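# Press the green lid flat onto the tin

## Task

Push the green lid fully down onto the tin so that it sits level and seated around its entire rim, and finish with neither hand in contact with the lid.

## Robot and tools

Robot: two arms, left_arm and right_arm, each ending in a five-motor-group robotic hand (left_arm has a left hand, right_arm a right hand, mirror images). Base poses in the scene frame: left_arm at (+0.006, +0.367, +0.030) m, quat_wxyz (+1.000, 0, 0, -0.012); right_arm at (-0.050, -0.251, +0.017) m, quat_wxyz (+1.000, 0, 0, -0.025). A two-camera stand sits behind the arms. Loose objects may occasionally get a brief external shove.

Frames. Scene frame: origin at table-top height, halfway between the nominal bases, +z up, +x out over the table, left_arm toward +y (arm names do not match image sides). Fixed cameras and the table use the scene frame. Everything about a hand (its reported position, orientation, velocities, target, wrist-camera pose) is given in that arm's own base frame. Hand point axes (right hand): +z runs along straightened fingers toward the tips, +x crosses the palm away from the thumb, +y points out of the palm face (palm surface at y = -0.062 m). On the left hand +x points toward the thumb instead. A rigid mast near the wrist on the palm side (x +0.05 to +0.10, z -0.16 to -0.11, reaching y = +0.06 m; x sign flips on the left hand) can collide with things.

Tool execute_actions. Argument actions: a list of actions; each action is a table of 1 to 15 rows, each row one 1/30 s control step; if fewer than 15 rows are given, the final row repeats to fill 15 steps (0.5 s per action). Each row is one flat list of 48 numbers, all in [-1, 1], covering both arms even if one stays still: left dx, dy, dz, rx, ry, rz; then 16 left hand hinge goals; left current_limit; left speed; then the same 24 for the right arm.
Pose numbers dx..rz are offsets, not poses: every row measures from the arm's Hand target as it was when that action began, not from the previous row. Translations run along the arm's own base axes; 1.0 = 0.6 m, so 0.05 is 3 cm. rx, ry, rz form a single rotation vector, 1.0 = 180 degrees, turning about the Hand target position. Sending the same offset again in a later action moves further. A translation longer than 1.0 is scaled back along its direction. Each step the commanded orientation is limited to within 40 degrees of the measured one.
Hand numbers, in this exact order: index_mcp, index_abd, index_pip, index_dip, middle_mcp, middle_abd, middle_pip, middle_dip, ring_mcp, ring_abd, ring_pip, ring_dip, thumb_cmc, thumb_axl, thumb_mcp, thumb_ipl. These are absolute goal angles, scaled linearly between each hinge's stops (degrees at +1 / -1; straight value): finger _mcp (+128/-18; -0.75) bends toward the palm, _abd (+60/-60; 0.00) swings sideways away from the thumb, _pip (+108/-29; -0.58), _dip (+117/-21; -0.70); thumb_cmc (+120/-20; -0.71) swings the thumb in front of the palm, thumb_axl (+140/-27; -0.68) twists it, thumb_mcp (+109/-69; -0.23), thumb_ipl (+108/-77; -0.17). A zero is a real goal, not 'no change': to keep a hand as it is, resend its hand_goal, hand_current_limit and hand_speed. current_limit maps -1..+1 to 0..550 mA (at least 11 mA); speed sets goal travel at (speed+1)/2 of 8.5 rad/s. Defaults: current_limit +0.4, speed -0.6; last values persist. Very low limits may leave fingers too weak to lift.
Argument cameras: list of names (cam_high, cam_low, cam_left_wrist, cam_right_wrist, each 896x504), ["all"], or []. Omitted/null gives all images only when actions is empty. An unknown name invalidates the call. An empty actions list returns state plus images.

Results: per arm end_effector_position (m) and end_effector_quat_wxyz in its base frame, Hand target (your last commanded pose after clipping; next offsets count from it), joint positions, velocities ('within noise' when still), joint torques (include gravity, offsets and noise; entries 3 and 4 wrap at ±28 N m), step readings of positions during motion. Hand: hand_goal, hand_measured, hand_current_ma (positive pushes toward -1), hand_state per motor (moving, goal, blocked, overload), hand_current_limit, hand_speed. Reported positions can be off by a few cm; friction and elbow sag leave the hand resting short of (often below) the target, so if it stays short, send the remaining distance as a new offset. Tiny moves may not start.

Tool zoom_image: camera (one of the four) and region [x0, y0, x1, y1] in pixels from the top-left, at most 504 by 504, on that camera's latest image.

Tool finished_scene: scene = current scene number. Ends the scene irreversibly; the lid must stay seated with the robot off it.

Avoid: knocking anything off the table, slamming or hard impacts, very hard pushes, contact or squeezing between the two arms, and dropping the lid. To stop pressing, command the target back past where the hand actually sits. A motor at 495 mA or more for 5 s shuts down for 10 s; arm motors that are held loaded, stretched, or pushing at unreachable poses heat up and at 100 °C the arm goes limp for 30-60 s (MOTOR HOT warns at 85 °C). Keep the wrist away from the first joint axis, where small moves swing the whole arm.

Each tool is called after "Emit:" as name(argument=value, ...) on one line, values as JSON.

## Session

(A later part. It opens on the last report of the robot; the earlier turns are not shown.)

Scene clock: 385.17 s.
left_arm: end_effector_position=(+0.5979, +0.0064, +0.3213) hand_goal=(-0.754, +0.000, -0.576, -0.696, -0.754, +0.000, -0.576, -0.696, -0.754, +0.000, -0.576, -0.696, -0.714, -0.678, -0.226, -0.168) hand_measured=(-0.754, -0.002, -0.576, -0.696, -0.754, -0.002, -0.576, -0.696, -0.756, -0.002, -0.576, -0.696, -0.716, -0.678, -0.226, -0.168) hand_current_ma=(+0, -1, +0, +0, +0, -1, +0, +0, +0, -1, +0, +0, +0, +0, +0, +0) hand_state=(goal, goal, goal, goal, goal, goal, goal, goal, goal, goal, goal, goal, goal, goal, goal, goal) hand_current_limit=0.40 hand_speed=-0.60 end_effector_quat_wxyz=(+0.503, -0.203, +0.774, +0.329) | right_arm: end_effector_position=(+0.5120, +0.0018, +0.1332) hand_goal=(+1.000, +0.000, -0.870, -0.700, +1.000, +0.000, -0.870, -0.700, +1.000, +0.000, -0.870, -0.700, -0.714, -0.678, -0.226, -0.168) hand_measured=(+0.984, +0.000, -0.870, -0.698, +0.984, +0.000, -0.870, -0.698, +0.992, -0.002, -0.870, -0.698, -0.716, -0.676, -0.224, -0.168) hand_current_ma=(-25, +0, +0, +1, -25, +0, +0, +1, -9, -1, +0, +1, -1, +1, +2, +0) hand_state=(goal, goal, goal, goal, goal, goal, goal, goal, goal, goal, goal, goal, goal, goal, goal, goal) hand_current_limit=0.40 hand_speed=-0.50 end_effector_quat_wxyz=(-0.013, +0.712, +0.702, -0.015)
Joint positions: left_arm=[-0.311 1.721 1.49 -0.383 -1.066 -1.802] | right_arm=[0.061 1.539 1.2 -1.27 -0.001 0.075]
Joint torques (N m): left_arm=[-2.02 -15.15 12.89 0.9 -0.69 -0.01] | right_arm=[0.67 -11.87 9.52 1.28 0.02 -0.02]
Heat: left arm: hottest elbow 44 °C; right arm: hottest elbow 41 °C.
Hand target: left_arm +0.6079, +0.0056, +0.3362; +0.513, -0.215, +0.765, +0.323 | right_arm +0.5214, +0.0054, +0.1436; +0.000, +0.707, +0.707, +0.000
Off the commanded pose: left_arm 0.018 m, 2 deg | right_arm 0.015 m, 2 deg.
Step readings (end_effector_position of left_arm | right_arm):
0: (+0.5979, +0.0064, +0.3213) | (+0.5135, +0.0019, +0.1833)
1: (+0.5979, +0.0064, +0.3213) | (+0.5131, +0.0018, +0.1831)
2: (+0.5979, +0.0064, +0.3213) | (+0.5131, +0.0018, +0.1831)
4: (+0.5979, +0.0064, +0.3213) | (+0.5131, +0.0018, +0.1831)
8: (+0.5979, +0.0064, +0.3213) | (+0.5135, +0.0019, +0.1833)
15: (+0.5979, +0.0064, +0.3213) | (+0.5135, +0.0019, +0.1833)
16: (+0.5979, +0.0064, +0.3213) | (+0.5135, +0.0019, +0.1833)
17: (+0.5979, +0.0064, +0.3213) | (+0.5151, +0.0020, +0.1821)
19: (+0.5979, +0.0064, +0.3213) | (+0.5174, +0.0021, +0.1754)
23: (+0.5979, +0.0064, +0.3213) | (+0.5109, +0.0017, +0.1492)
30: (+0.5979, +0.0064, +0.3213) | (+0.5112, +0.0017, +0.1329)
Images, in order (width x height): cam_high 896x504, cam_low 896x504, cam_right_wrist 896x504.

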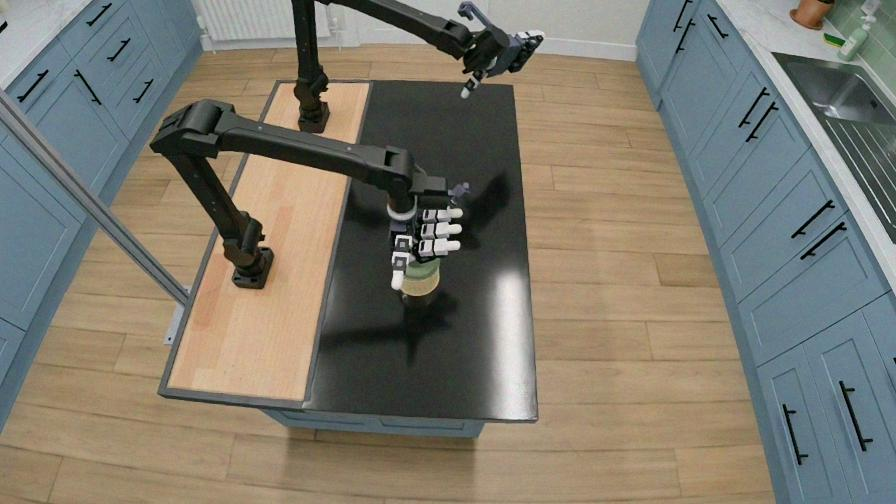

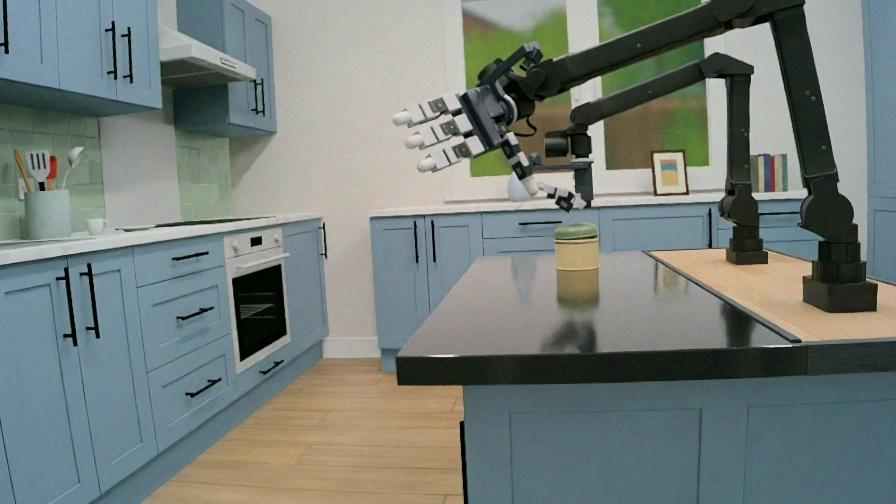

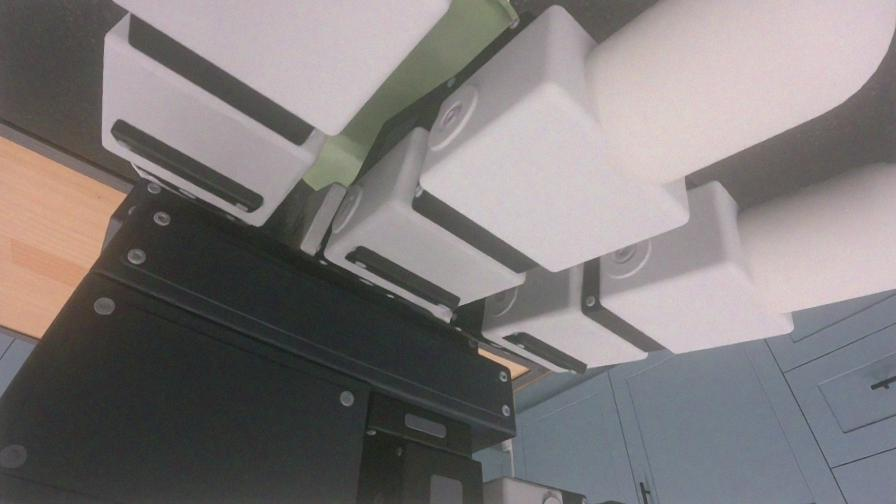

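Emit:
execute_actions(actions=[[[0,0,0,0,0,0,-0.754,0,-0.576,-0.696,-0.754,0,-0.576,-0.696,-0.754,0,-0.576,-0.696,-0.714,-0.678,-0.226,-0.168,0.4,-0.6,0,-0.03,0,0,-0.09,0,1,0,-0.87,-0.7,1,0,-0.87,-0.7,1,0,-0.87,-0.7,-0.714,-0.678,-0.226,-0.168,0.4,-0.5]]], cameras=["cam_high","cam_low","cam_right_wrist"])

Emit:
zoom_image(camera="cam_low", region=[520, 140, 660, 290])

Emit:
zoom_image(camera="cam_high", region=[340, 150, 500, 320])

Scene clock: 409.30 s.
left_arm: end_effector_position=(+0.5979, +0.0064, +0.3213) hand_goal=(-0.754, +0.000, -0.576, -0.696, -0.754, +0.000, -0.576, -0.696, -0.754, +0.000, -0.576, -0.696, -0.714, -0.678, -0.226, -0.168) hand_measured=(-0.754, -0.002, -0.576, -0.696, -0.754, -0.002, -0.576, -0.696, -0.756, -0.002, -0.576, -0.696, -0.716, -0.678, -0.226, -0.168) hand_current_ma=(+0, -1, +0, +0, +0, -1, +0, +0, +0, -1, +0, +0, +0, +0, +0, +0) hand_state=(goal, goal, goal, goal, goal, goal, goal, goal, goal, goal, goal, goal, goal, goal, goal, goal) hand_current_limit=0.40 hand_speed=-0.60 end_effector_quat_wxyz=(+0.503, -0.203, +0.774, +0.329) | right_arm: end_effector_position=(+0.5137, -0.0137, +0.1274) hand_goal=(+1.000, +0.000, -0.870, -0.700, +1.000, +0.000, -0.870, -0.700, +1.000, +0.000, -0.870, -0.700, -0.714, -0.678, -0.226, -0.168) hand_measured=(+0.984, +0.000, -0.870, -0.698, +0.984, +0.000, -0.870, -0.698, +0.992, -0.002, -0.870, -0.698, -0.716, -0.676, -0.224, -0.168) hand_current_ma=(-25, +0, +0, +1, -25, +0, +0, +1, -9, -1, +0, +1, -1, +1, +2, +0) hand_state=(goal, goal, goal, goal, goal, goal, goal, goal, goal, goal, goal, goal, goal, goal, goal, goal) hand_current_limit=0.40 hand_speed=-0.50 end_effector_quat_wxyz=(+0.081, +0.709, +0.695, +0.083)
Joint positions: left_arm=[-0.311 1.721 1.49 -0.383 -1.066 -1.802] | right_arm=[0.029 1.417 0.966 -0.889 0.007 0.048]
Joint torques (N m): left_arm=[-1.9 -15.27 12.85 0.91 -0.68 -0.01] | right_arm=[0.38 -11.05 9.21 1.91 0.06 -0.1]
Heat: left arm: hottest elbow 44 °C; right arm: hottest elbow 40 °C.
Hand target: left_arm +0.6079, +0.0056, +0.3362; +0.513, -0.215, +0.765, +0.323 | right_arm +0.5214, -0.0126, +0.1436; +0.100, +0.700, +0.700, +0.099
Off the commanded pose: left_arm 0.018 m, 2 deg | right_arm 0.018 m, 3 deg.
Step readings (end_effector_position of left_arm | right_arm):
0: (+0.5979, +0.0064, +0.3213) | (+0.5120, +0.0018, +0.1332)
1: (+0.5979, +0.0064, +0.3213) | (+0.5121, +0.0018, +0.1327)
2: (+0.5979, +0.0064, +0.3213) | (+0.5150, +0.0019, +0.1324)
4: (+0.5979, +0.0064, +0.3213) | (+0.5177, +0.0024, +0.1291)
8: (+0.5979, +0.0064, +0.3213) | (+0.5060, -0.0029, +0.1222)
15: (+0.5979, +0.0064, +0.3213) | (+0.5122, -0.0135, +0.1280)
Images, in order (width x height): cam_high 896x504, cam_low 896x504, cam_right_wrist 896x504.

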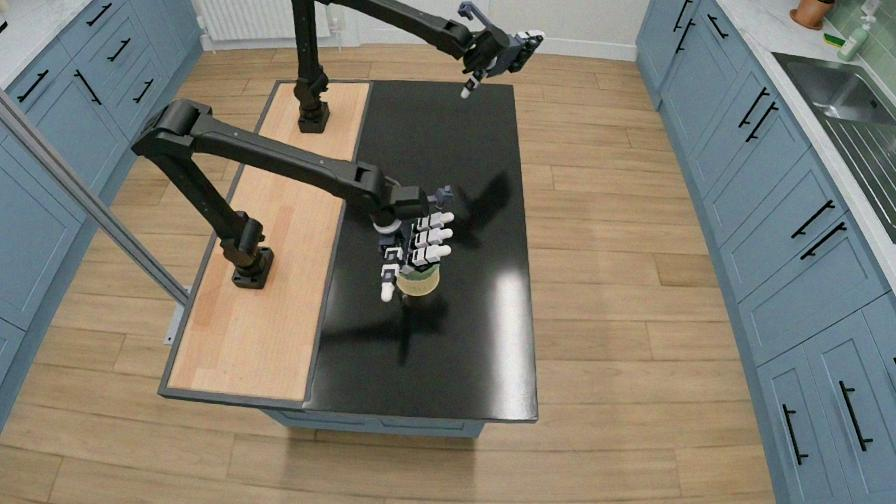

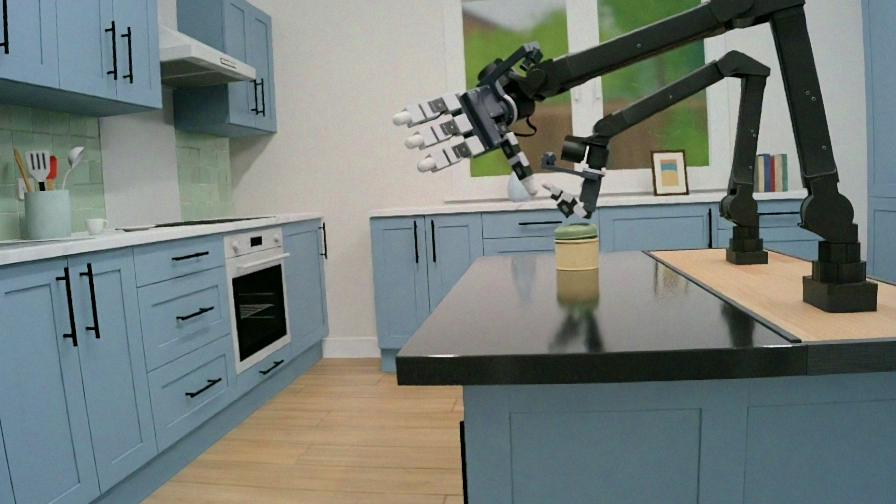

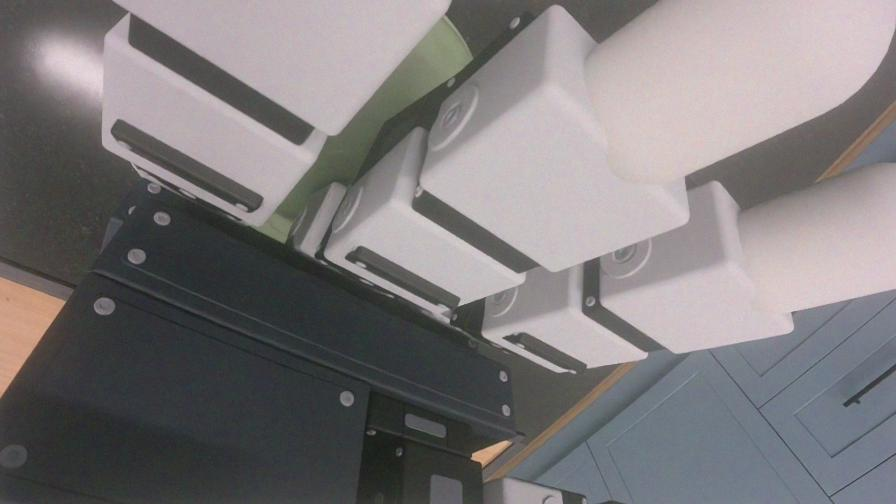

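Scaled by 3.360 from the camera's 896x504 image, which has a finer 1280x720 frame.

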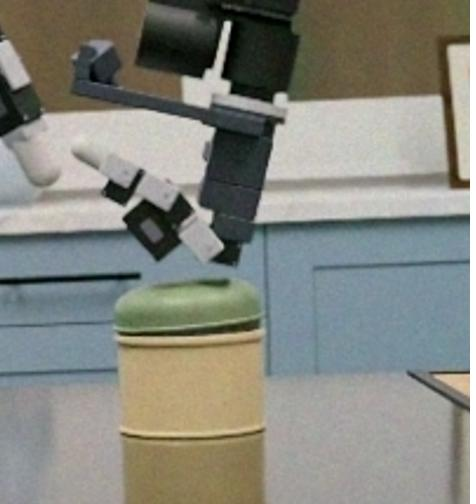

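Scaled by 2.965 from the camera's 896x504 image, which has a finer 1280x720 frame.

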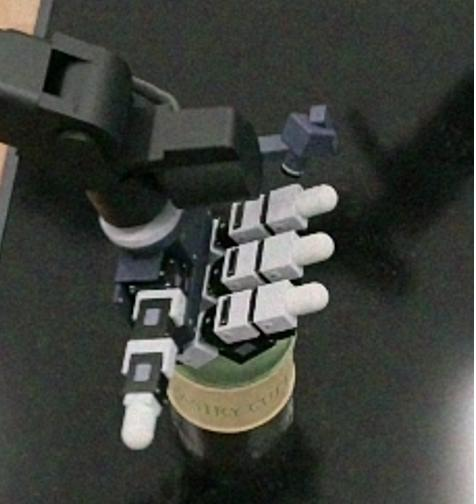

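Emit:
execute_actions(actions=[[[0,0,0,0,0,0,-0.754,0,-0.576,-0.696,-0.754,0,-0.576,-0.696,-0.754,0,-0.576,-0.696,-0.714,-0.678,-0.226,-0.168,0.4,-0.6,0,0,-0.025,0,0,0,1,0,-0.87,-0.7,1,0,-0.87,-0.7,1,0,-0.87,-0.7,-0.714,-0.678,-0.226,-0.168,0.4,-0.5]],[[0,0,0,0,0,0,-0.754,0,-0.576,-0.696,-0.754,0,-0.576,-0.696,-0.754,0,-0.576,-0.696,-0.714,-0.678,-0.226,-0.168,0.4,-0.6,0,0,-0.02,0,0,0,1,0,-0.87,-0.7,1,0,-0.87,-0.7,1,0,-0.87,-0.7,-0.714,-0.678,-0.226,-0.168,0.4,-0.5]]], cameras=["cam_low"])

Emit:
zoom_image(camera="cam_low", region=[520, 140, 660, 290])

Scene clock: 423.23 s.
left_arm: end_effector_position=(+0.5979, +0.0064, +0.3213) hand_goal=(-0.754, +0.000, -0.576, -0.696, -0.754, +0.000, -0.576, -0.696, -0.754, +0.000, -0.576, -0.696, -0.714, -0.678, -0.226, -0.168) hand_measured=(-0.754, -0.002, -0.576, -0.696, -0.754, -0.002, -0.576, -0.696, -0.756, -0.002, -0.576, -0.696, -0.716, -0.678, -0.226, -0.168) hand_current_ma=(+0, -1, +0, +0, +0, -1, +0, +0, +0, -1, +0, +0, +0, +0, +0, +0) hand_state=(goal, goal, goal, goal, goal, goal, goal, goal, goal, goal, goal, goal, goal, goal, goal, goal) hand_current_limit=0.40 hand_speed=-0.60 end_effector_quat_wxyz=(+0.503, -0.203, +0.774, +0.329) | right_arm: end_effector_position=(+0.5149, -0.0135, +0.1168) hand_goal=(+1.000, +0.000, -0.870, -0.700, +1.000, +0.000, -0.870, -0.700, +1.000, +0.000, -0.870, -0.700, -0.714, -0.678, -0.226, -0.168) hand_measured=(+0.984, +0.000, -0.870, -0.698, +0.984, +0.000, -0.870, -0.698, +0.992, -0.002, -0.870, -0.698, -0.716, -0.676, -0.224, -0.168) hand_current_ma=(-25, +0, +0, +1, -25, +0, +0, +1, -9, -1, +0, +1, -1, +1, +2, +0) hand_state=(goal, goal, goal, goal, goal, goal, goal, goal, goal, goal, goal, goal, goal, goal, goal, goal) hand_current_limit=0.40 hand_speed=-0.50 end_effector_quat_wxyz=(+0.092, +0.707, +0.694, +0.094)
Joint positions: left_arm=[-0.311 1.721 1.49 -0.383 -1.066 -1.802] | right_arm=[0.029 1.421 0.927 -0.812 0.007 0.046]
Joint torques (N m): left_arm=[-1.9 -15.21 12.89 0.88 -0.67 -0.01] | right_arm=[0.38 -8.59 8.77 2.09 0.01 -0.09]
Heat: left arm: hottest elbow 45 °C; right arm: hottest elbow 39 °C.
Hand target: left_arm +0.6079, +0.0056, +0.3362; +0.513, -0.215, +0.765, +0.323 | right_arm +0.5214, -0.0126, +0.1166; +0.100, +0.700, +0.700, +0.099
Off the commanded pose: left_arm 0.018 m, 2 deg | right_arm 0.007 m, 1 deg.
Step readings (end_effector_position of left_arm | right_arm):
0: (+0.5979, +0.0064, +0.3213) | (+0.5137, -0.0137, +0.1274)
1: (+0.5979, +0.0064, +0.3213) | (+0.5137, -0.0137, +0.1274)
2: (+0.5979, +0.0064, +0.3213) | (+0.5142, -0.0137, +0.1273)
4: (+0.5979, +0.0064, +0.3213) | (+0.5152, -0.0137, +0.1265)
8: (+0.5979, +0.0064, +0.3213) | (+0.5135, -0.0137, +0.1222)
15: (+0.5979, +0.0064, +0.3213) | (+0.5133, -0.0137, +0.1211)
16: (+0.5979, +0.0064, +0.3213) | (+0.5133, -0.0137, +0.1211)
17: (+0.5979, +0.0064, +0.3213) | (+0.5134, -0.0137, +0.1207)
19: (+0.5979, +0.0064, +0.3213) | (+0.5149, -0.0137, +0.1210)
23: (+0.5979, +0.0064, +0.3213) | (+0.5138, -0.0137, +0.1161)
30: (+0.5979, +0.0064, +0.3213) | (+0.5145, -0.0135, +0.1166)
Images, in order (width x height): cam_low 896x504.

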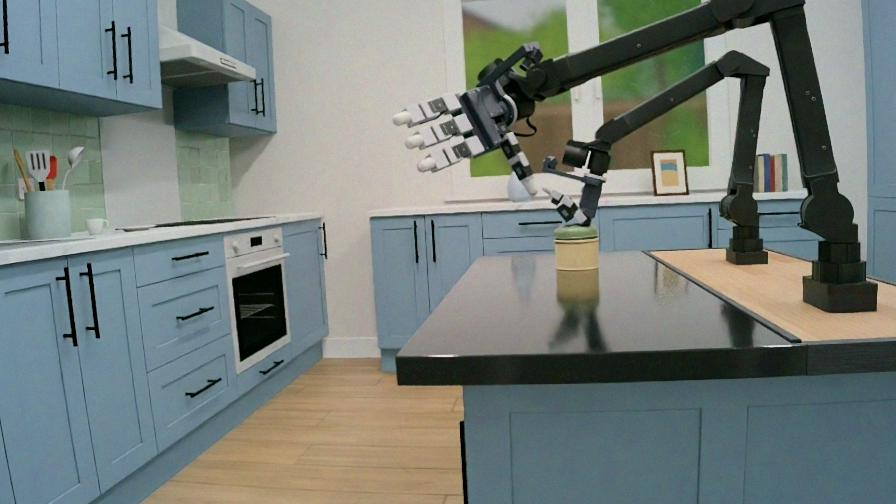

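Scaled by 3.360 from the camera's 896x504 image, which has a finer 1280x720 frame.

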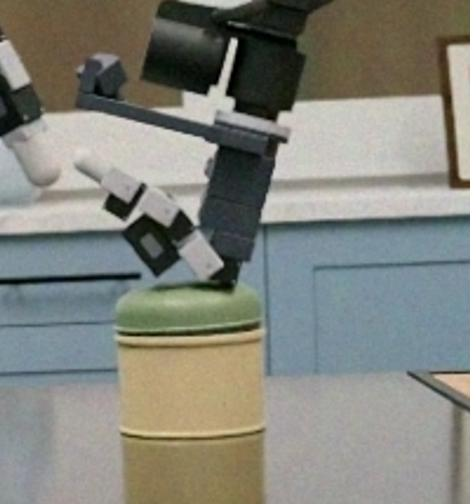

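Emit:
execute_actions(actions=[[[0,0,0,0,0,0,-0.754,0,-0.576,-0.696,-0.754,0,-0.576,-0.696,-0.754,0,-0.576,-0.696,-0.714,-0.678,-0.226,-0.168,0.4,-0.6,0,0,-0.025,0,0,0,1,0,-0.87,-0.7,1,0,-0.87,-0.7,1,0,-0.87,-0.7,-0.714,-0.678,-0.226,-0.168,0.4,-0.5]],[[0,0,0,0,0,0,-0.754,0,-0.576,-0.696,-0.754,0,-0.576,-0.696,-0.754,0,-0.576,-0.696,-0.714,-0.678,-0.226,-0.168,0.4,-0.6,0,0,-0.025,0,0,0,1,0,-0.87,-0.7,1,0,-0.87,-0.7,1,0,-0.87,-0.7,-0.714,-0.678,-0.226,-0.168,0.4,-0.5]]], cameras=["cam_low","cam_high"])

Emit:
zoom_image(camera="cam_low", region=[520, 180, 640, 290])

Emit:
zoom_image(camera="cam_high", region=[340, 180, 480, 320])

Scene clock: 437.70 s.
left_arm: end_effector_position=(+0.5979, +0.0064, +0.3213) hand_goal=(-0.754, +0.000, -0.576, -0.696, -0.754, +0.000, -0.576, -0.696, -0.754, +0.000, -0.576, -0.696, -0.714, -0.678, -0.226, -0.168) hand_measured=(-0.754, -0.002, -0.576, -0.696, -0.754, -0.002, -0.576, -0.696, -0.756, -0.002, -0.576, -0.696, -0.716, -0.678, -0.226, -0.168) hand_current_ma=(+0, -1, +0, +0, +0, -1, +0, +0, +0, -1, +0, +0, +0, +0, +0, +0) hand_state=(goal, goal, goal, goal, goal, goal, goal, goal, goal, goal, goal, goal, goal, goal, goal, goal) hand_current_limit=0.40 hand_speed=-0.60 end_effector_quat_wxyz=(+0.503, -0.203, +0.774, +0.329) | right_arm: end_effector_position=(+0.5208, -0.0131, +0.1159) hand_goal=(+1.000, +0.000, -0.870, -0.700, +1.000, +0.000, -0.870, -0.700, +1.000, +0.000, -0.870, -0.700, -0.714, -0.678, -0.226, -0.168) hand_measured=(+0.984, +0.000, -0.870, -0.698, +0.984, +0.000, -0.870, -0.698, +0.992, -0.002, -0.870, -0.698, -0.716, -0.676, -0.224, -0.168) hand_current_ma=(-25, +0, +0, +1, -25, +0, +0, +1, -9, -1, +0, +1, -1, +1, +2, +0) hand_state=(goal, goal, goal, goal, goal, goal, goal, goal, goal, goal, goal, goal, goal, goal, goal, goal) hand_current_limit=0.40 hand_speed=-0.50 end_effector_quat_wxyz=(+0.108, +0.705, +0.692, +0.113)
Joint positions: left_arm=[-0.311 1.721 1.49 -0.383 -1.066 -1.802] | right_arm=[0.029 1.421 0.902 -0.738 0.005 0.046]
Joint torques (N m): left_arm=[-1.9 -15.21 12.86 0.9 -0.68 -0.01] | right_arm=[0.32 -5.42 6.9 2.54 0.03 -0.09]
Heat: left arm: hottest elbow 45 °C; right arm: hottest elbow 39 °C.
Hand target: left_arm +0.6079, +0.0056, +0.3362; +0.513, -0.215, +0.765, +0.323 | right_arm +0.5214, -0.0126, +0.0866; +0.100, +0.700, +0.700, +0.099
Off the commanded pose: left_arm 0.018 m, 2 deg | right_arm 0.029 m, 2 deg.
Step readings (end_effector_position of left_arm | right_arm):
0: (+0.5979, +0.0064, +0.3213) | (+0.5149, -0.0135, +0.1168)
1: (+0.5979, +0.0064, +0.3213) | (+0.5149, -0.0135, +0.1168)
2: (+0.5979, +0.0064, +0.3213) | (+0.5153, -0.0135, +0.1167)
4: (+0.5979, +0.0064, +0.3213) | (+0.5157, -0.0135, +0.1161)
8: (+0.5979, +0.0064, +0.3213) | (+0.5157, -0.0135, +0.1144)
15: (+0.5979, +0.0064, +0.3213) | (+0.5173, -0.0132, +0.1155)
16: (+0.5979, +0.0064, +0.3213) | (+0.5167, -0.0132, +0.1148)
17: (+0.5979, +0.0064, +0.3213) | (+0.5177, -0.0132, +0.1155)
19: (+0.5979, +0.0064, +0.3213) | (+0.5181, -0.0132, +0.1149)
23: (+0.5979, +0.0064, +0.3213) | (+0.5195, -0.0131, +0.1153)
30: (+0.5979, +0.0064, +0.3213) | (+0.5208, -0.0131, +0.1159)
Images, in order (width x height): cam_high 896x504, cam_low 896x504.

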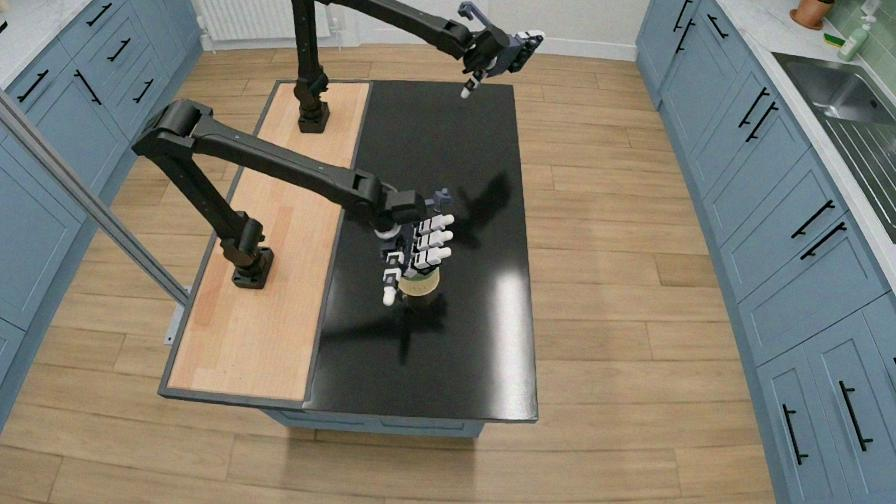

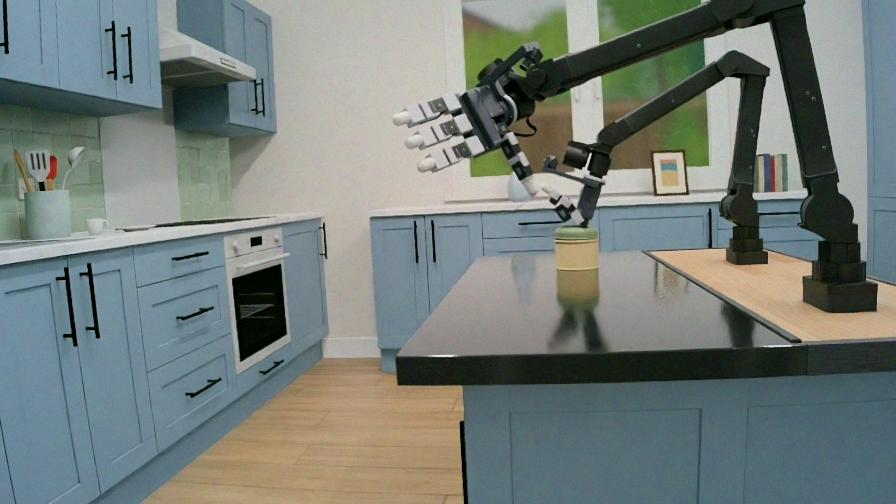

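Scaled by 4.200 from the camera's 896x504 image, which has a finer 1280x720 frame.

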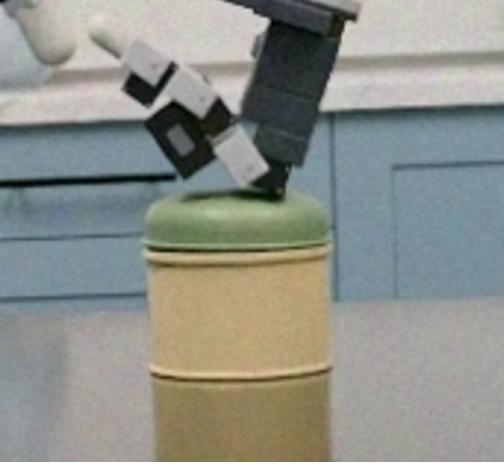

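Scaled by 3.600 from the camera's 896x504 image, which has a finer 1280x720 frame.

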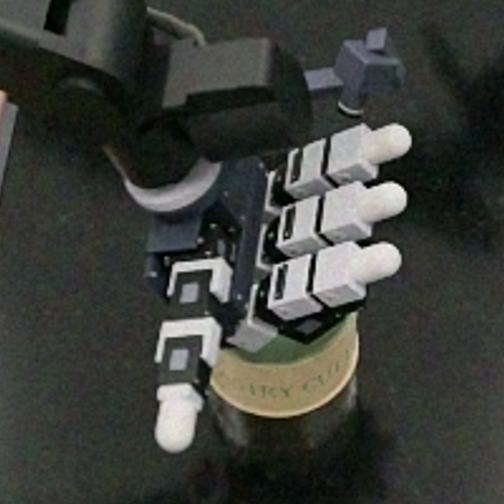

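Emit:
zoom_image(camera="cam_low", region=[548, 218, 608, 256])

Emit:
zoom_image(camera="cam_high", region=[390, 255, 450, 305])

Scaled by 8.400 from the camera's 896x504 image, which has a finer 1280x720 frame.

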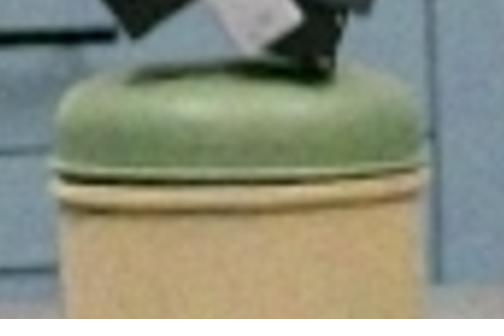

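Scaled by 8.400 from the camera's 896x504 image, which has a finer 1280x720 frame.

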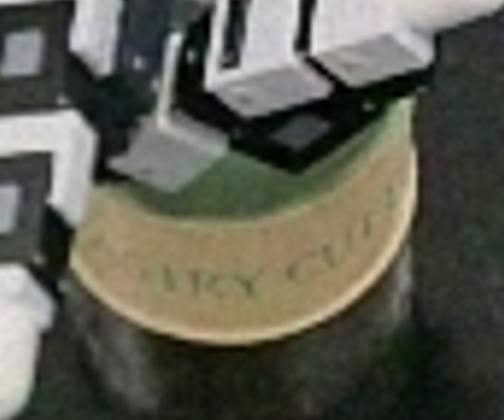

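Emit:
execute_actions(actions=[[[0,0,0,0,0,0,-0.754,0,-0.576,-0.696,-0.754,0,-0.576,-0.696,-0.754,0,-0.576,-0.696,-0.714,-0.678,-0.226,-0.168,0.4,-0.6,-0.01,0,-0.035,0,0,0,1,0,-0.87,-0.7,1,0,-0.87,-0.7,1,0,-0.87,-0.7,-0.714,-0.678,-0.226,-0.168,0.4,-0.5]],[[0,0,0,0,0,0,-0.754,0,-0.576,-0.696,-0.754,0,-0.576,-0.696,-0.754,0,-0.576,-0.696,-0.714,-0.678,-0.226,-0.168,0.4,-0.6,0,0,-0.035,0,0,0,1,0,-0.87,-0.7,1,0,-0.87,-0.7,1,0,-0.87,-0.7,-0.714,-0.678,-0.226,-0.168,0.4,-0.5]]], cameras=["cam_low","cam_high"])

Emit:
zoom_image(camera="cam_low", region=[548, 208, 608, 256])

Scene clock: 467.43 s.
left_arm: end_effector_position=(+0.5979, +0.0064, +0.3213) hand_goal=(-0.754, +0.000, -0.576, -0.696, -0.754, +0.000, -0.576, -0.696, -0.754, +0.000, -0.576, -0.696, -0.714, -0.678, -0.226, -0.168) hand_measured=(-0.754, -0.002, -0.576, -0.696, -0.754, -0.002, -0.576, -0.696, -0.756, -0.002, -0.576, -0.696, -0.716, -0.678, -0.226, -0.168) hand_current_ma=(+0, -1, +0, +0, +0, -1, +0, +0, +0, -1, +0, +0, +0, +0, +0, +0) hand_state=(goal, goal, goal, goal, goal, goal, goal, goal, goal, goal, goal, goal, goal, goal, goal, goal) hand_current_limit=0.40 hand_speed=-0.60 end_effector_quat_wxyz=(+0.503, -0.203, +0.774, +0.329) | right_arm: end_effector_position=(+0.5320, -0.0128, +0.1244) hand_goal=(+1.000, +0.000, -0.870, -0.700, +1.000, +0.000, -0.870, -0.700, +1.000, +0.000, -0.870, -0.700, -0.714, -0.678, -0.226, -0.168) hand_measured=(+0.984, +0.000, -0.870, -0.698, +0.984, +0.000, -0.870, -0.698, +0.992, -0.002, -0.870, -0.698, -0.716, -0.676, -0.224, -0.168) hand_current_ma=(-23, +0, +0, +1, -23, +0, +0, +1, -9, -1, +0, +1, -1, +1, +2, +0) hand_state=(goal, goal, goal, goal, goal, goal, goal, goal, goal, goal, goal, goal, goal, goal, goal, goal) hand_current_limit=0.40 hand_speed=-0.50 end_effector_quat_wxyz=(+0.144, +0.698, +0.685, +0.151)
Joint positions: left_arm=[-0.311 1.721 1.49 -0.383 -1.066 -1.802] | right_arm=[0.029 1.409 0.861 -0.602 0.005 0.046]
Joint torques (N m): left_arm=[-1.96 -15.27 12.9 0.88 -0.69 0] | right_arm=[0.38 -1.49 4 1.89 0.02 -0.09]
Heat: left arm: hottest elbow 45 °C; right arm: hottest elbow 38 °C.
Hand target: left_arm +0.6079, +0.0056, +0.3362; +0.513, -0.215, +0.765, +0.323 | right_arm +0.5154, -0.0126, +0.0446; +0.100, +0.700, +0.700, +0.099
Off the commanded pose: left_arm 0.018 m, 2 deg | right_arm 0.082 m, 8 deg.
Step readings (end_effector_position of left_arm | right_arm):
0: (+0.5979, +0.0064, +0.3213) | (+0.5208, -0.0131, +0.1159)
1: (+0.5979, +0.0064, +0.3213) | (+0.5208, -0.0131, +0.1159)
2: (+0.5979, +0.0064, +0.3213) | (+0.5209, -0.0131, +0.1154)
4: (+0.5979, +0.0064, +0.3213) | (+0.5216, -0.0131, +0.1164)
8: (+0.5979, +0.0064, +0.3213) | (+0.5222, -0.0131, +0.1181)
15: (+0.5979, +0.0064, +0.3213) | (+0.5241, -0.0130, +0.1191)
16: (+0.5979, +0.0064, +0.3213) | (+0.5241, -0.0130, +0.1191)
17: (+0.5979, +0.0064, +0.3213) | (+0.5248, -0.0130, +0.1194)
19: (+0.5979, +0.0064, +0.3213) | (+0.5260, -0.0129, +0.1202)
23: (+0.5979, +0.0064, +0.3213) | (+0.5299, -0.0128, +0.1227)
30: (+0.5979, +0.0064, +0.3213) | (+0.5317, -0.0128, +0.1241)
Images, in order (width x height): cam_high 896x504, cam_low 896x504.

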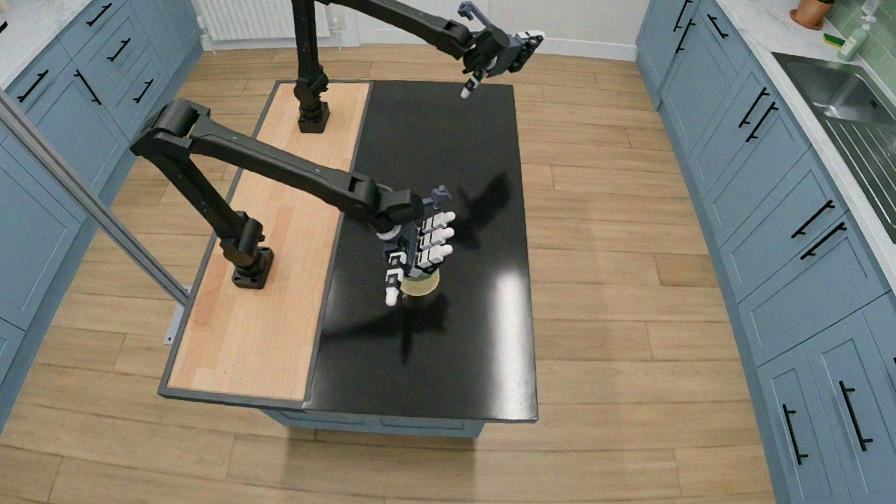

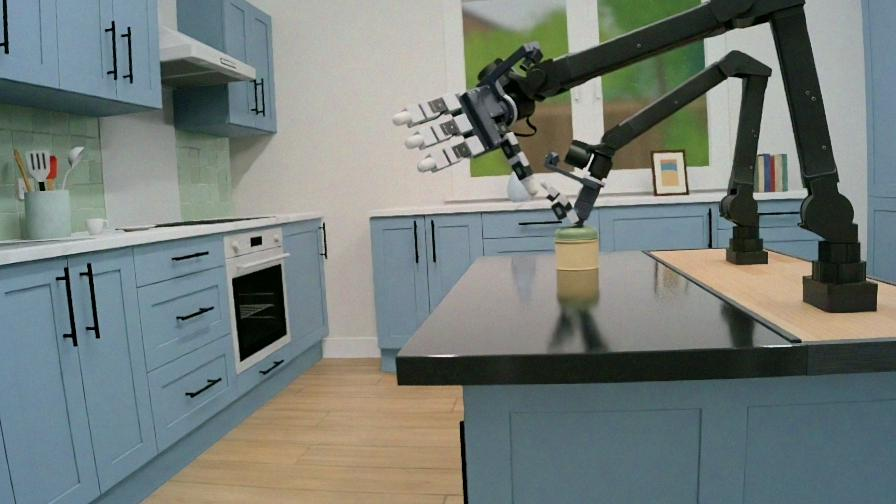

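Scaled by 8.400 from the camera's 896x504 image, which has a finer 1280x720 frame.

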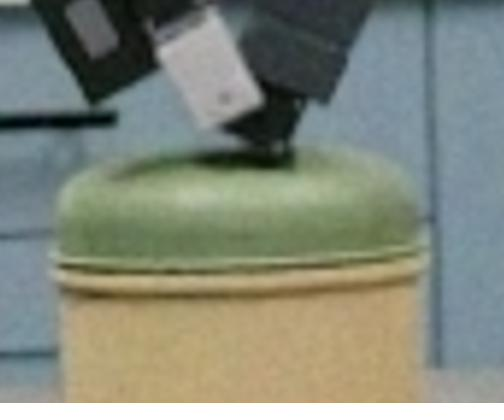

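Emit:
execute_actions(actions=[[[0,0,0,0,0,0,-0.754,0,-0.576,-0.696,-0.754,0,-0.576,-0.696,-0.754,0,-0.576,-0.696,-0.714,-0.678,-0.226,-0.168,0.4,-0.6,0,0,0.16,0,0.04,0,1,0,-0.87,-0.7,1,0,-0.87,-0.7,1,0,-0.87,-0.7,-0.714,-0.678,-0.226,-0.168,0.4,-0.5]],[[0,0,0,0,0,0,-0.754,0,-0.576,-0.696,-0.754,0,-0.576,-0.696,-0.754,0,-0.576,-0.696,-0.714,-0.678,-0.226,-0.168,0.4,-0.6,0.07,0,0,0,0,0,1,0,-0.87,-0.7,1,0,-0.87,-0.7,1,0,-0.87,-0.7,-0.714,-0.678,-0.226,-0.168,0.4,-0.5]]], cameras=["cam_low","cam_high"])

Emit:
zoom_image(camera="cam_low", region=[538, 188, 618, 256])

Emit:
zoom_image(camera="cam_high", region=[340, 180, 480, 320])

Scene clock: 494.73 s.
left_arm: end_effector_position=(+0.5979, +0.0064, +0.3213) hand_goal=(-0.754, +0.000, -0.576, -0.696, -0.754, +0.000, -0.576, -0.696, -0.754, +0.000, -0.576, -0.696, -0.714, -0.678, -0.226, -0.168) hand_measured=(-0.754, -0.002, -0.576, -0.696, -0.754, -0.002, -0.576, -0.696, -0.756, -0.002, -0.576, -0.696, -0.716, -0.678, -0.226, -0.168) hand_current_ma=(+0, -1, +0, +0, +0, -1, +0, +0, +0, -1, +0, +0, +0, +0, +0, +0) hand_state=(goal, goal, goal, goal, goal, goal, goal, goal, goal, goal, goal, goal, goal, goal, goal, goal) hand_current_limit=0.40 hand_speed=-0.60 end_effector_quat_wxyz=(+0.503, -0.203, +0.774, +0.329) | right_arm: end_effector_position=(+0.5305, -0.0124, +0.1096) hand_goal=(+1.000, +0.000, -0.870, -0.700, +1.000, +0.000, -0.870, -0.700, +1.000, +0.000, -0.870, -0.700, -0.714, -0.678, -0.226, -0.168) hand_measured=(+0.984, +0.000, -0.870, -0.698, +0.994, +0.000, -0.870, -0.698, +0.992, -0.002, -0.870, -0.698, -0.716, -0.676, -0.224, -0.168) hand_current_ma=(-22, +0, +0, +1, -6, +0, +0, +1, -9, -1, +0, +1, -1, +1, +2, +0) hand_state=(goal, goal, goal, goal, goal, goal, goal, goal, goal, goal, goal, goal, goal, goal, goal, goal) hand_current_limit=0.40 hand_speed=-0.50 end_effector_quat_wxyz=(+0.033, +0.712, +0.701, +0.033)
Joint positions: left_arm=[-0.311 1.721 1.49 -0.383 -1.066 -1.802] | right_arm=[0.029 1.539 1.098 -1.036 0.004 0.045]
Joint torques (N m): left_arm=[-1.9 -15.27 12.85 0.94 -0.68 -0.02] | right_arm=[0.09 -11.11 14.05 0.65 -0.02 -0.08]
Heat: left arm: hottest elbow 46 °C; right arm: hottest elbow 36 °C.
Hand target: left_arm +0.6079, +0.0056, +0.3362; +0.513, -0.215, +0.765, +0.323 | right_arm +0.5574, -0.0126, +0.1406; +0.056, +0.705, +0.705, +0.055
Off the commanded pose: left_arm 0.018 m, 2 deg | right_arm 0.041 m, 4 deg.
Step readings (end_effector_position of left_arm | right_arm):
0: (+0.5979, +0.0064, +0.3213) | (+0.5320, -0.0128, +0.1244)
1: (+0.5979, +0.0064, +0.3213) | (+0.5317, -0.0128, +0.1241)
2: (+0.5979, +0.0064, +0.3213) | (+0.5317, -0.0128, +0.1256)
4: (+0.5979, +0.0064, +0.3213) | (+0.5187, -0.0129, +0.1177)
8: (+0.5979, +0.0064, +0.3213) | (+0.4883, -0.0138, +0.1022)
15: (+0.5979, +0.0064, +0.3213) | (+0.4903, -0.0137, +0.1139)
16: (+0.5979, +0.0064, +0.3213) | (+0.4914, -0.0137, +0.1149)
17: (+0.5979, +0.0064, +0.3213) | (+0.4930, -0.0136, +0.1163)
19: (+0.5979, +0.0064, +0.3213) | (+0.5012, -0.0134, +0.1164)
23: (+0.5979, +0.0064, +0.3213) | (+0.5250, -0.0126, +0.1157)
30: (+0.5979, +0.0064, +0.3213) | (+0.5297, -0.0125, +0.1083)
Images, in order (width x height): cam_high 896x504, cam_low 896x504.

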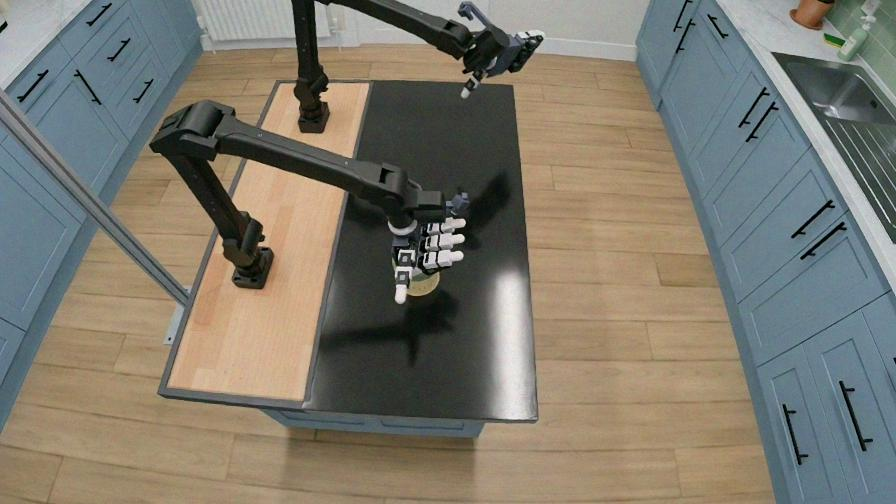

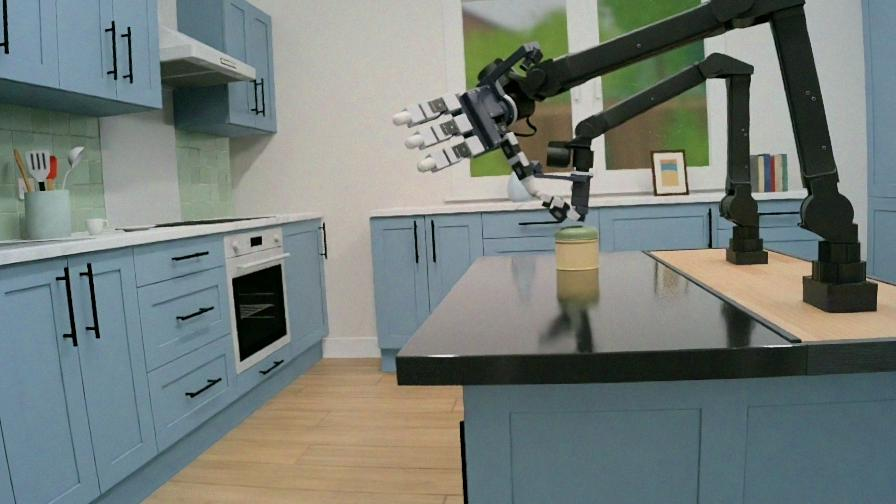

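Scaled by 6.300 from the camera's 896x504 image, which has a finer 1280x720 frame.

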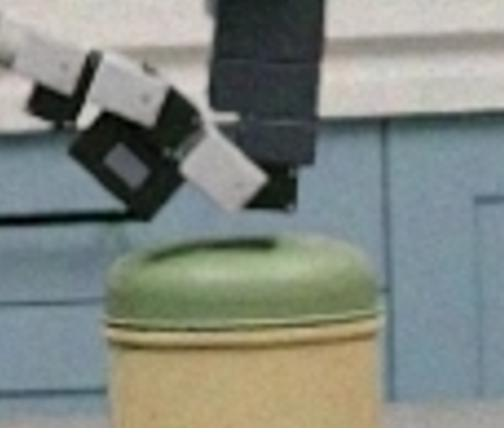

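Scaled by 3.600 from the camera's 896x504 image, which has a finer 1280x720 frame.

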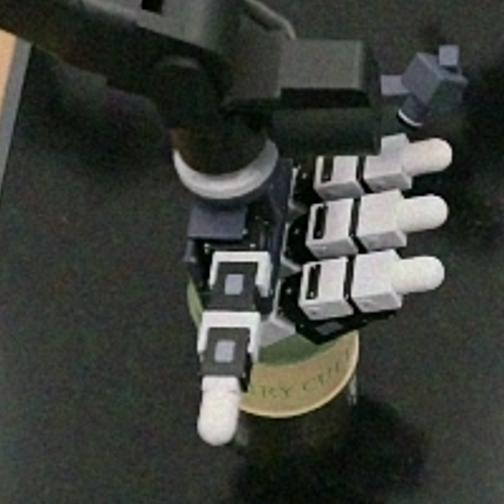

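Emit:
execute_actions(actions=[[[0,0,0,0,0,0,-0.754,0,-0.576,-0.696,-0.754,0,-0.576,-0.696,-0.754,0,-0.576,-0.696,-0.714,-0.678,-0.226,-0.168,0.4,-0.6,-0.04,0,-0.04,0,0,0,1,0,-0.87,-0.7,1,0,-0.87,-0.7,1,0,-0.87,-0.7,-0.714,-0.678,-0.226,-0.168,0.4,-0.5]],[[0,0,0,0,0,0,-0.754,0,-0.576,-0.696,-0.754,0,-0.576,-0.696,-0.754,0,-0.576,-0.696,-0.714,-0.678,-0.226,-0.168,0.4,-0.6,0,0,-0.04,0,0,0,1,0,-0.87,-0.7,1,0,-0.87,-0.7,1,0,-0.87,-0.7,-0.714,-0.678,-0.226,-0.168,0.4,-0.5]],[[0,0,0,0,0,0,-0.754,0,-0.576,-0.696,-0.754,0,-0.576,-0.696,-0.754,0,-0.576,-0.696,-0.714,-0.678,-0.226,-0.168,0.4,-0.6,0,0,-0.04,0,0,0,1,0,-0.87,-0.7,1,0,-0.87,-0.7,1,0,-0.87,-0.7,-0.714,-0.678,-0.226,-0.168,0.4,-0.5]]], cameras=["cam_low"])

Emit:
zoom_image(camera="cam_low", region=[538, 188, 618, 256])

Scene clock: 525.30 s.
left_arm: end_effector_position=(+0.5979, +0.0064, +0.3213) hand_goal=(-0.754, +0.000, -0.576, -0.696, -0.754, +0.000, -0.576, -0.696, -0.754, +0.000, -0.576, -0.696, -0.714, -0.678, -0.226, -0.168) hand_measured=(-0.754, -0.002, -0.576, -0.696, -0.754, -0.002, -0.576, -0.696, -0.756, -0.002, -0.576, -0.696, -0.716, -0.678, -0.226, -0.168) hand_current_ma=(+0, -1, +0, +0, +0, -1, +0, +0, +0, -1, +0, +0, +0, +0, +0, +0) hand_state=(goal, goal, goal, goal, goal, goal, goal, goal, goal, goal, goal, goal, goal, goal, goal, goal) hand_current_limit=0.40 hand_speed=-0.60 end_effector_quat_wxyz=(+0.503, -0.203, +0.774, +0.329) | right_arm: end_effector_position=(+0.5368, -0.0117, +0.1047) hand_goal=(+1.000, +0.000, -0.870, -0.700, +1.000, +0.000, -0.870, -0.700, +1.000, +0.000, -0.870, -0.700, -0.714, -0.678, -0.226, -0.168) hand_measured=(+0.984, +0.000, -0.870, -0.698, +0.994, +0.000, -0.870, -0.698, +0.992, -0.002, -0.870, -0.698, -0.716, -0.676, -0.224, -0.168) hand_current_ma=(-22, +0, +0, +1, -6, +0, +0, +1, -9, -1, +0, +1, -1, +1, +2, +0) hand_state=(goal, goal, goal, goal, goal, goal, goal, goal, goal, goal, goal, goal, goal, goal, goal, goal) hand_current_limit=0.40 hand_speed=-0.50 end_effector_quat_wxyz=(+0.068, +0.709, +0.698, +0.072)
Joint positions: left_arm=[-0.311 1.721 1.49 -0.383 -1.066 -1.802] | right_arm=[0.029 1.516 1.022 -0.878 0.001 0.045]
Joint torques (N m): left_arm=[-1.96 -15.21 12.88 0.88 -0.68 -0.01] | right_arm=[0.32 -6.53 6.04 2.39 0.03 -0.07]
Heat: left arm: hottest elbow 46 °C; right arm: hottest elbow 44 °C.
Hand target: left_arm +0.6079, +0.0056, +0.3362; +0.513, -0.215, +0.765, +0.323 | right_arm +0.5334, -0.0126, +0.0686; +0.056, +0.705, +0.705, +0.055
Off the commanded pose: left_arm 0.018 m, 2 deg | right_arm 0.036 m, 3 deg.
Step readings (end_effector_position of left_arm | right_arm):
0: (+0.5979, +0.0064, +0.3213) | (+0.5305, -0.0124, +0.1096)
1: (+0.5979, +0.0064, +0.3213) | (+0.5305, -0.0124, +0.1096)
2: (+0.5979, +0.0064, +0.3213) | (+0.5305, -0.0124, +0.1096)
4: (+0.5979, +0.0064, +0.3213) | (+0.5325, -0.0124, +0.1100)
8: (+0.5979, +0.0064, +0.3213) | (+0.5301, -0.0124, +0.1055)
15: (+0.5979, +0.0064, +0.3213) | (+0.5250, -0.0126, +0.0995)
16: (+0.5979, +0.0064, +0.3213) | (+0.5254, -0.0126, +0.0997)
17: (+0.5979, +0.0064, +0.3213) | (+0.5256, -0.0126, +0.0989)
19: (+0.5979, +0.0064, +0.3213) | (+0.5275, -0.0122, +0.0990)
23: (+0.5979, +0.0064, +0.3213) | (+0.5301, -0.0122, +0.1002)
30: (+0.5979, +0.0064, +0.3213) | (+0.5307, -0.0122, +0.1013)
31: (+0.5979, +0.0064, +0.3213) | (+0.5310, -0.0121, +0.1015)
32: (+0.5979, +0.0064, +0.3213) | (+0.5315, -0.0121, +0.1013)
34: (+0.5979, +0.0064, +0.3213) | (+0.5326, -0.0121, +0.1019)
38: (+0.5979, +0.0064, +0.3213) | (+0.5349, -0.0120, +0.1044)
45: (+0.5979, +0.0064, +0.3213) | (+0.5364, -0.0117, +0.1045)
Images, in order (width x height): cam_low 896x504.

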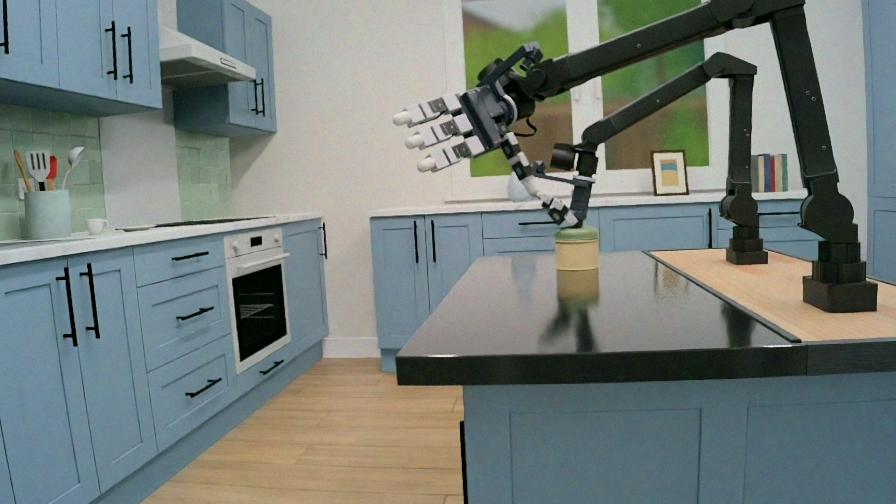

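Scaled by 6.300 from the camera's 896x504 image, which has a finer 1280x720 frame.

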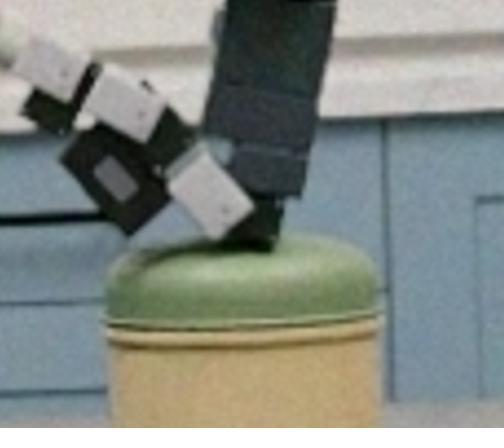

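Emit:
execute_actions(actions=[[[0,0,0,0,0,0,-0.754,0,-0.576,-0.696,-0.754,0,-0.576,-0.696,-0.754,0,-0.576,-0.696,-0.714,-0.678,-0.226,-0.168,0.4,-0.6,0,0,-0.02,0,0.1,0,1,0,-0.87,-0.7,1,0,-0.87,-0.7,1,0,-0.87,-0.7,-0.714,-0.678,-0.226,-0.168,0.4,-0.5]],[[0,0,0,0,0,0,-0.754,0,-0.576,-0.696,-0.754,0,-0.576,-0.696,-0.754,0,-0.576,-0.696,-0.714,-0.678,-0.226,-0.168,0.4,-0.6,0,0,-0.03,0,0.0,0,1,0,-0.87,-0.7,1,0,-0.87,-0.7,1,0,-0.87,-0.7,-0.714,-0.678,-0.226,-0.168,0.4,-0.5]]], cameras=["cam_low"])

Emit:
zoom_image(camera="cam_low", region=[548, 208, 608, 256])

Scene clock: 538.13 s.
left_arm: end_effector_position=(+0.5979, +0.0064, +0.3213) hand_goal=(-0.754, +0.000, -0.576, -0.696, -0.754, +0.000, -0.576, -0.696, -0.754, +0.000, -0.576, -0.696, -0.714, -0.678, -0.226, -0.168) hand_measured=(-0.754, -0.002, -0.576, -0.696, -0.754, -0.002, -0.576, -0.696, -0.756, -0.002, -0.576, -0.696, -0.716, -0.678, -0.226, -0.168) hand_current_ma=(+0, -1, +0, +0, +0, -1, +0, +0, +0, -1, +0, +0, +0, +0, +0, +0) hand_state=(goal, goal, goal, goal, goal, goal, goal, goal, goal, goal, goal, goal, goal, goal, goal, goal) hand_current_limit=0.40 hand_speed=-0.60 end_effector_quat_wxyz=(+0.503, -0.203, +0.774, +0.329) | right_arm: end_effector_position=(+0.5400, -0.0118, +0.0839) hand_goal=(+1.000, +0.000, -0.870, -0.700, +1.000, +0.000, -0.870, -0.700, +1.000, +0.000, -0.870, -0.700, -0.714, -0.678, -0.226, -0.168) hand_measured=(+0.984, +0.000, -0.870, -0.698, +1.000, +0.000, -0.870, -0.698, +0.992, -0.002, -0.870, -0.698, -0.716, -0.676, -0.224, -0.168) hand_current_ma=(-22, +0, +0, +1, +0, +0, +0, +1, -9, -1, +0, +1, -1, +1, +2, +0) hand_state=(goal, goal, goal, goal, goal, goal, goal, goal, goal, goal, goal, goal, goal, goal, goal, goal) hand_current_limit=0.40 hand_speed=-0.50 end_effector_quat_wxyz=(-0.028, +0.713, +0.700, -0.024)
Joint positions: left_arm=[-0.311 1.721 1.49 -0.383 -1.066 -1.802] | right_arm=[0.025 1.674 1.233 -1.203 -0.007 0.043]
Joint torques (N m): left_arm=[-1.96 -15.21 12.88 0.88 -0.69 -0.01] | right_arm=[0.26 -6.95 7.05 0.72 0.01 -0.07]
Heat: left arm: hottest elbow 46 °C; right arm: hottest elbow 41 °C.
Hand target: left_arm +0.6079, +0.0056, +0.3362; +0.513, -0.215, +0.765, +0.323 | right_arm +0.5334, -0.0126, +0.0386; -0.055, +0.705, +0.705, -0.056
Off the commanded pose: left_arm 0.018 m, 2 deg | right_arm 0.046 m, 5 deg.
Step readings (end_effector_position of left_arm | right_arm):
0: (+0.5979, +0.0064, +0.3213) | (+0.5368, -0.0117, +0.1047)
1: (+0.5979, +0.0064, +0.3213) | (+0.5364, -0.0117, +0.1045)
2: (+0.5979, +0.0064, +0.3213) | (+0.5357, -0.0117, +0.1048)
4: (+0.5979, +0.0064, +0.3213) | (+0.5310, -0.0122, +0.0973)
8: (+0.5979, +0.0064, +0.3213) | (+0.5335, -0.0122, +0.0896)
15: (+0.5979, +0.0064, +0.3213) | (+0.5397, -0.0118, +0.0852)
16: (+0.5979, +0.0064, +0.3213) | (+0.5401, -0.0118, +0.0854)
17: (+0.5979, +0.0064, +0.3213) | (+0.5401, -0.0118, +0.0846)
19: (+0.5979, +0.0064, +0.3213) | (+0.5400, -0.0118, +0.0839)
23: (+0.5979, +0.0064, +0.3213) | (+0.5400, -0.0118, +0.0839)
30: (+0.5979, +0.0064, +0.3213) | (+0.5400, -0.0118, +0.0839)
Images, in order (width x height): cam_low 896x504.

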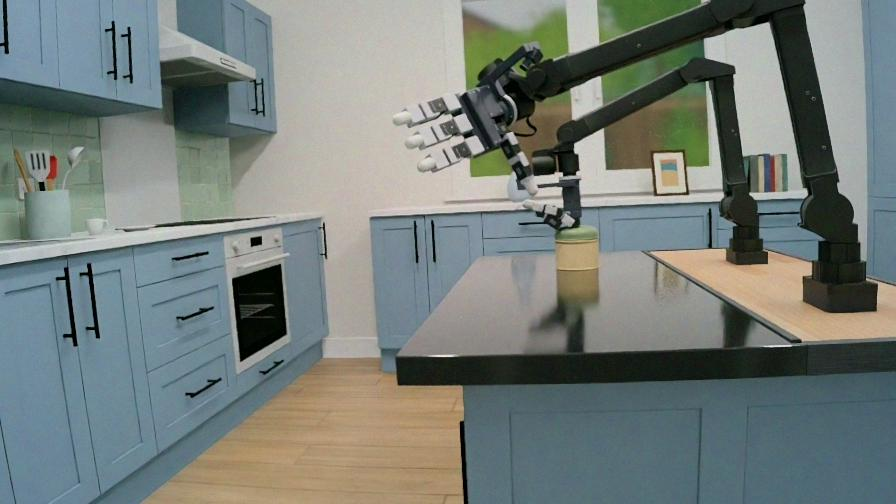

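Scaled by 8.400 from the camera's 896x504 image, which has a finer 1280x720 frame.

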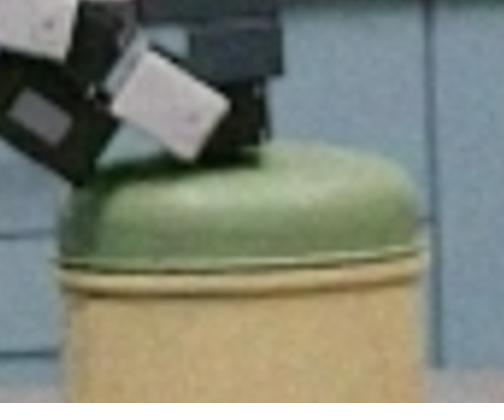

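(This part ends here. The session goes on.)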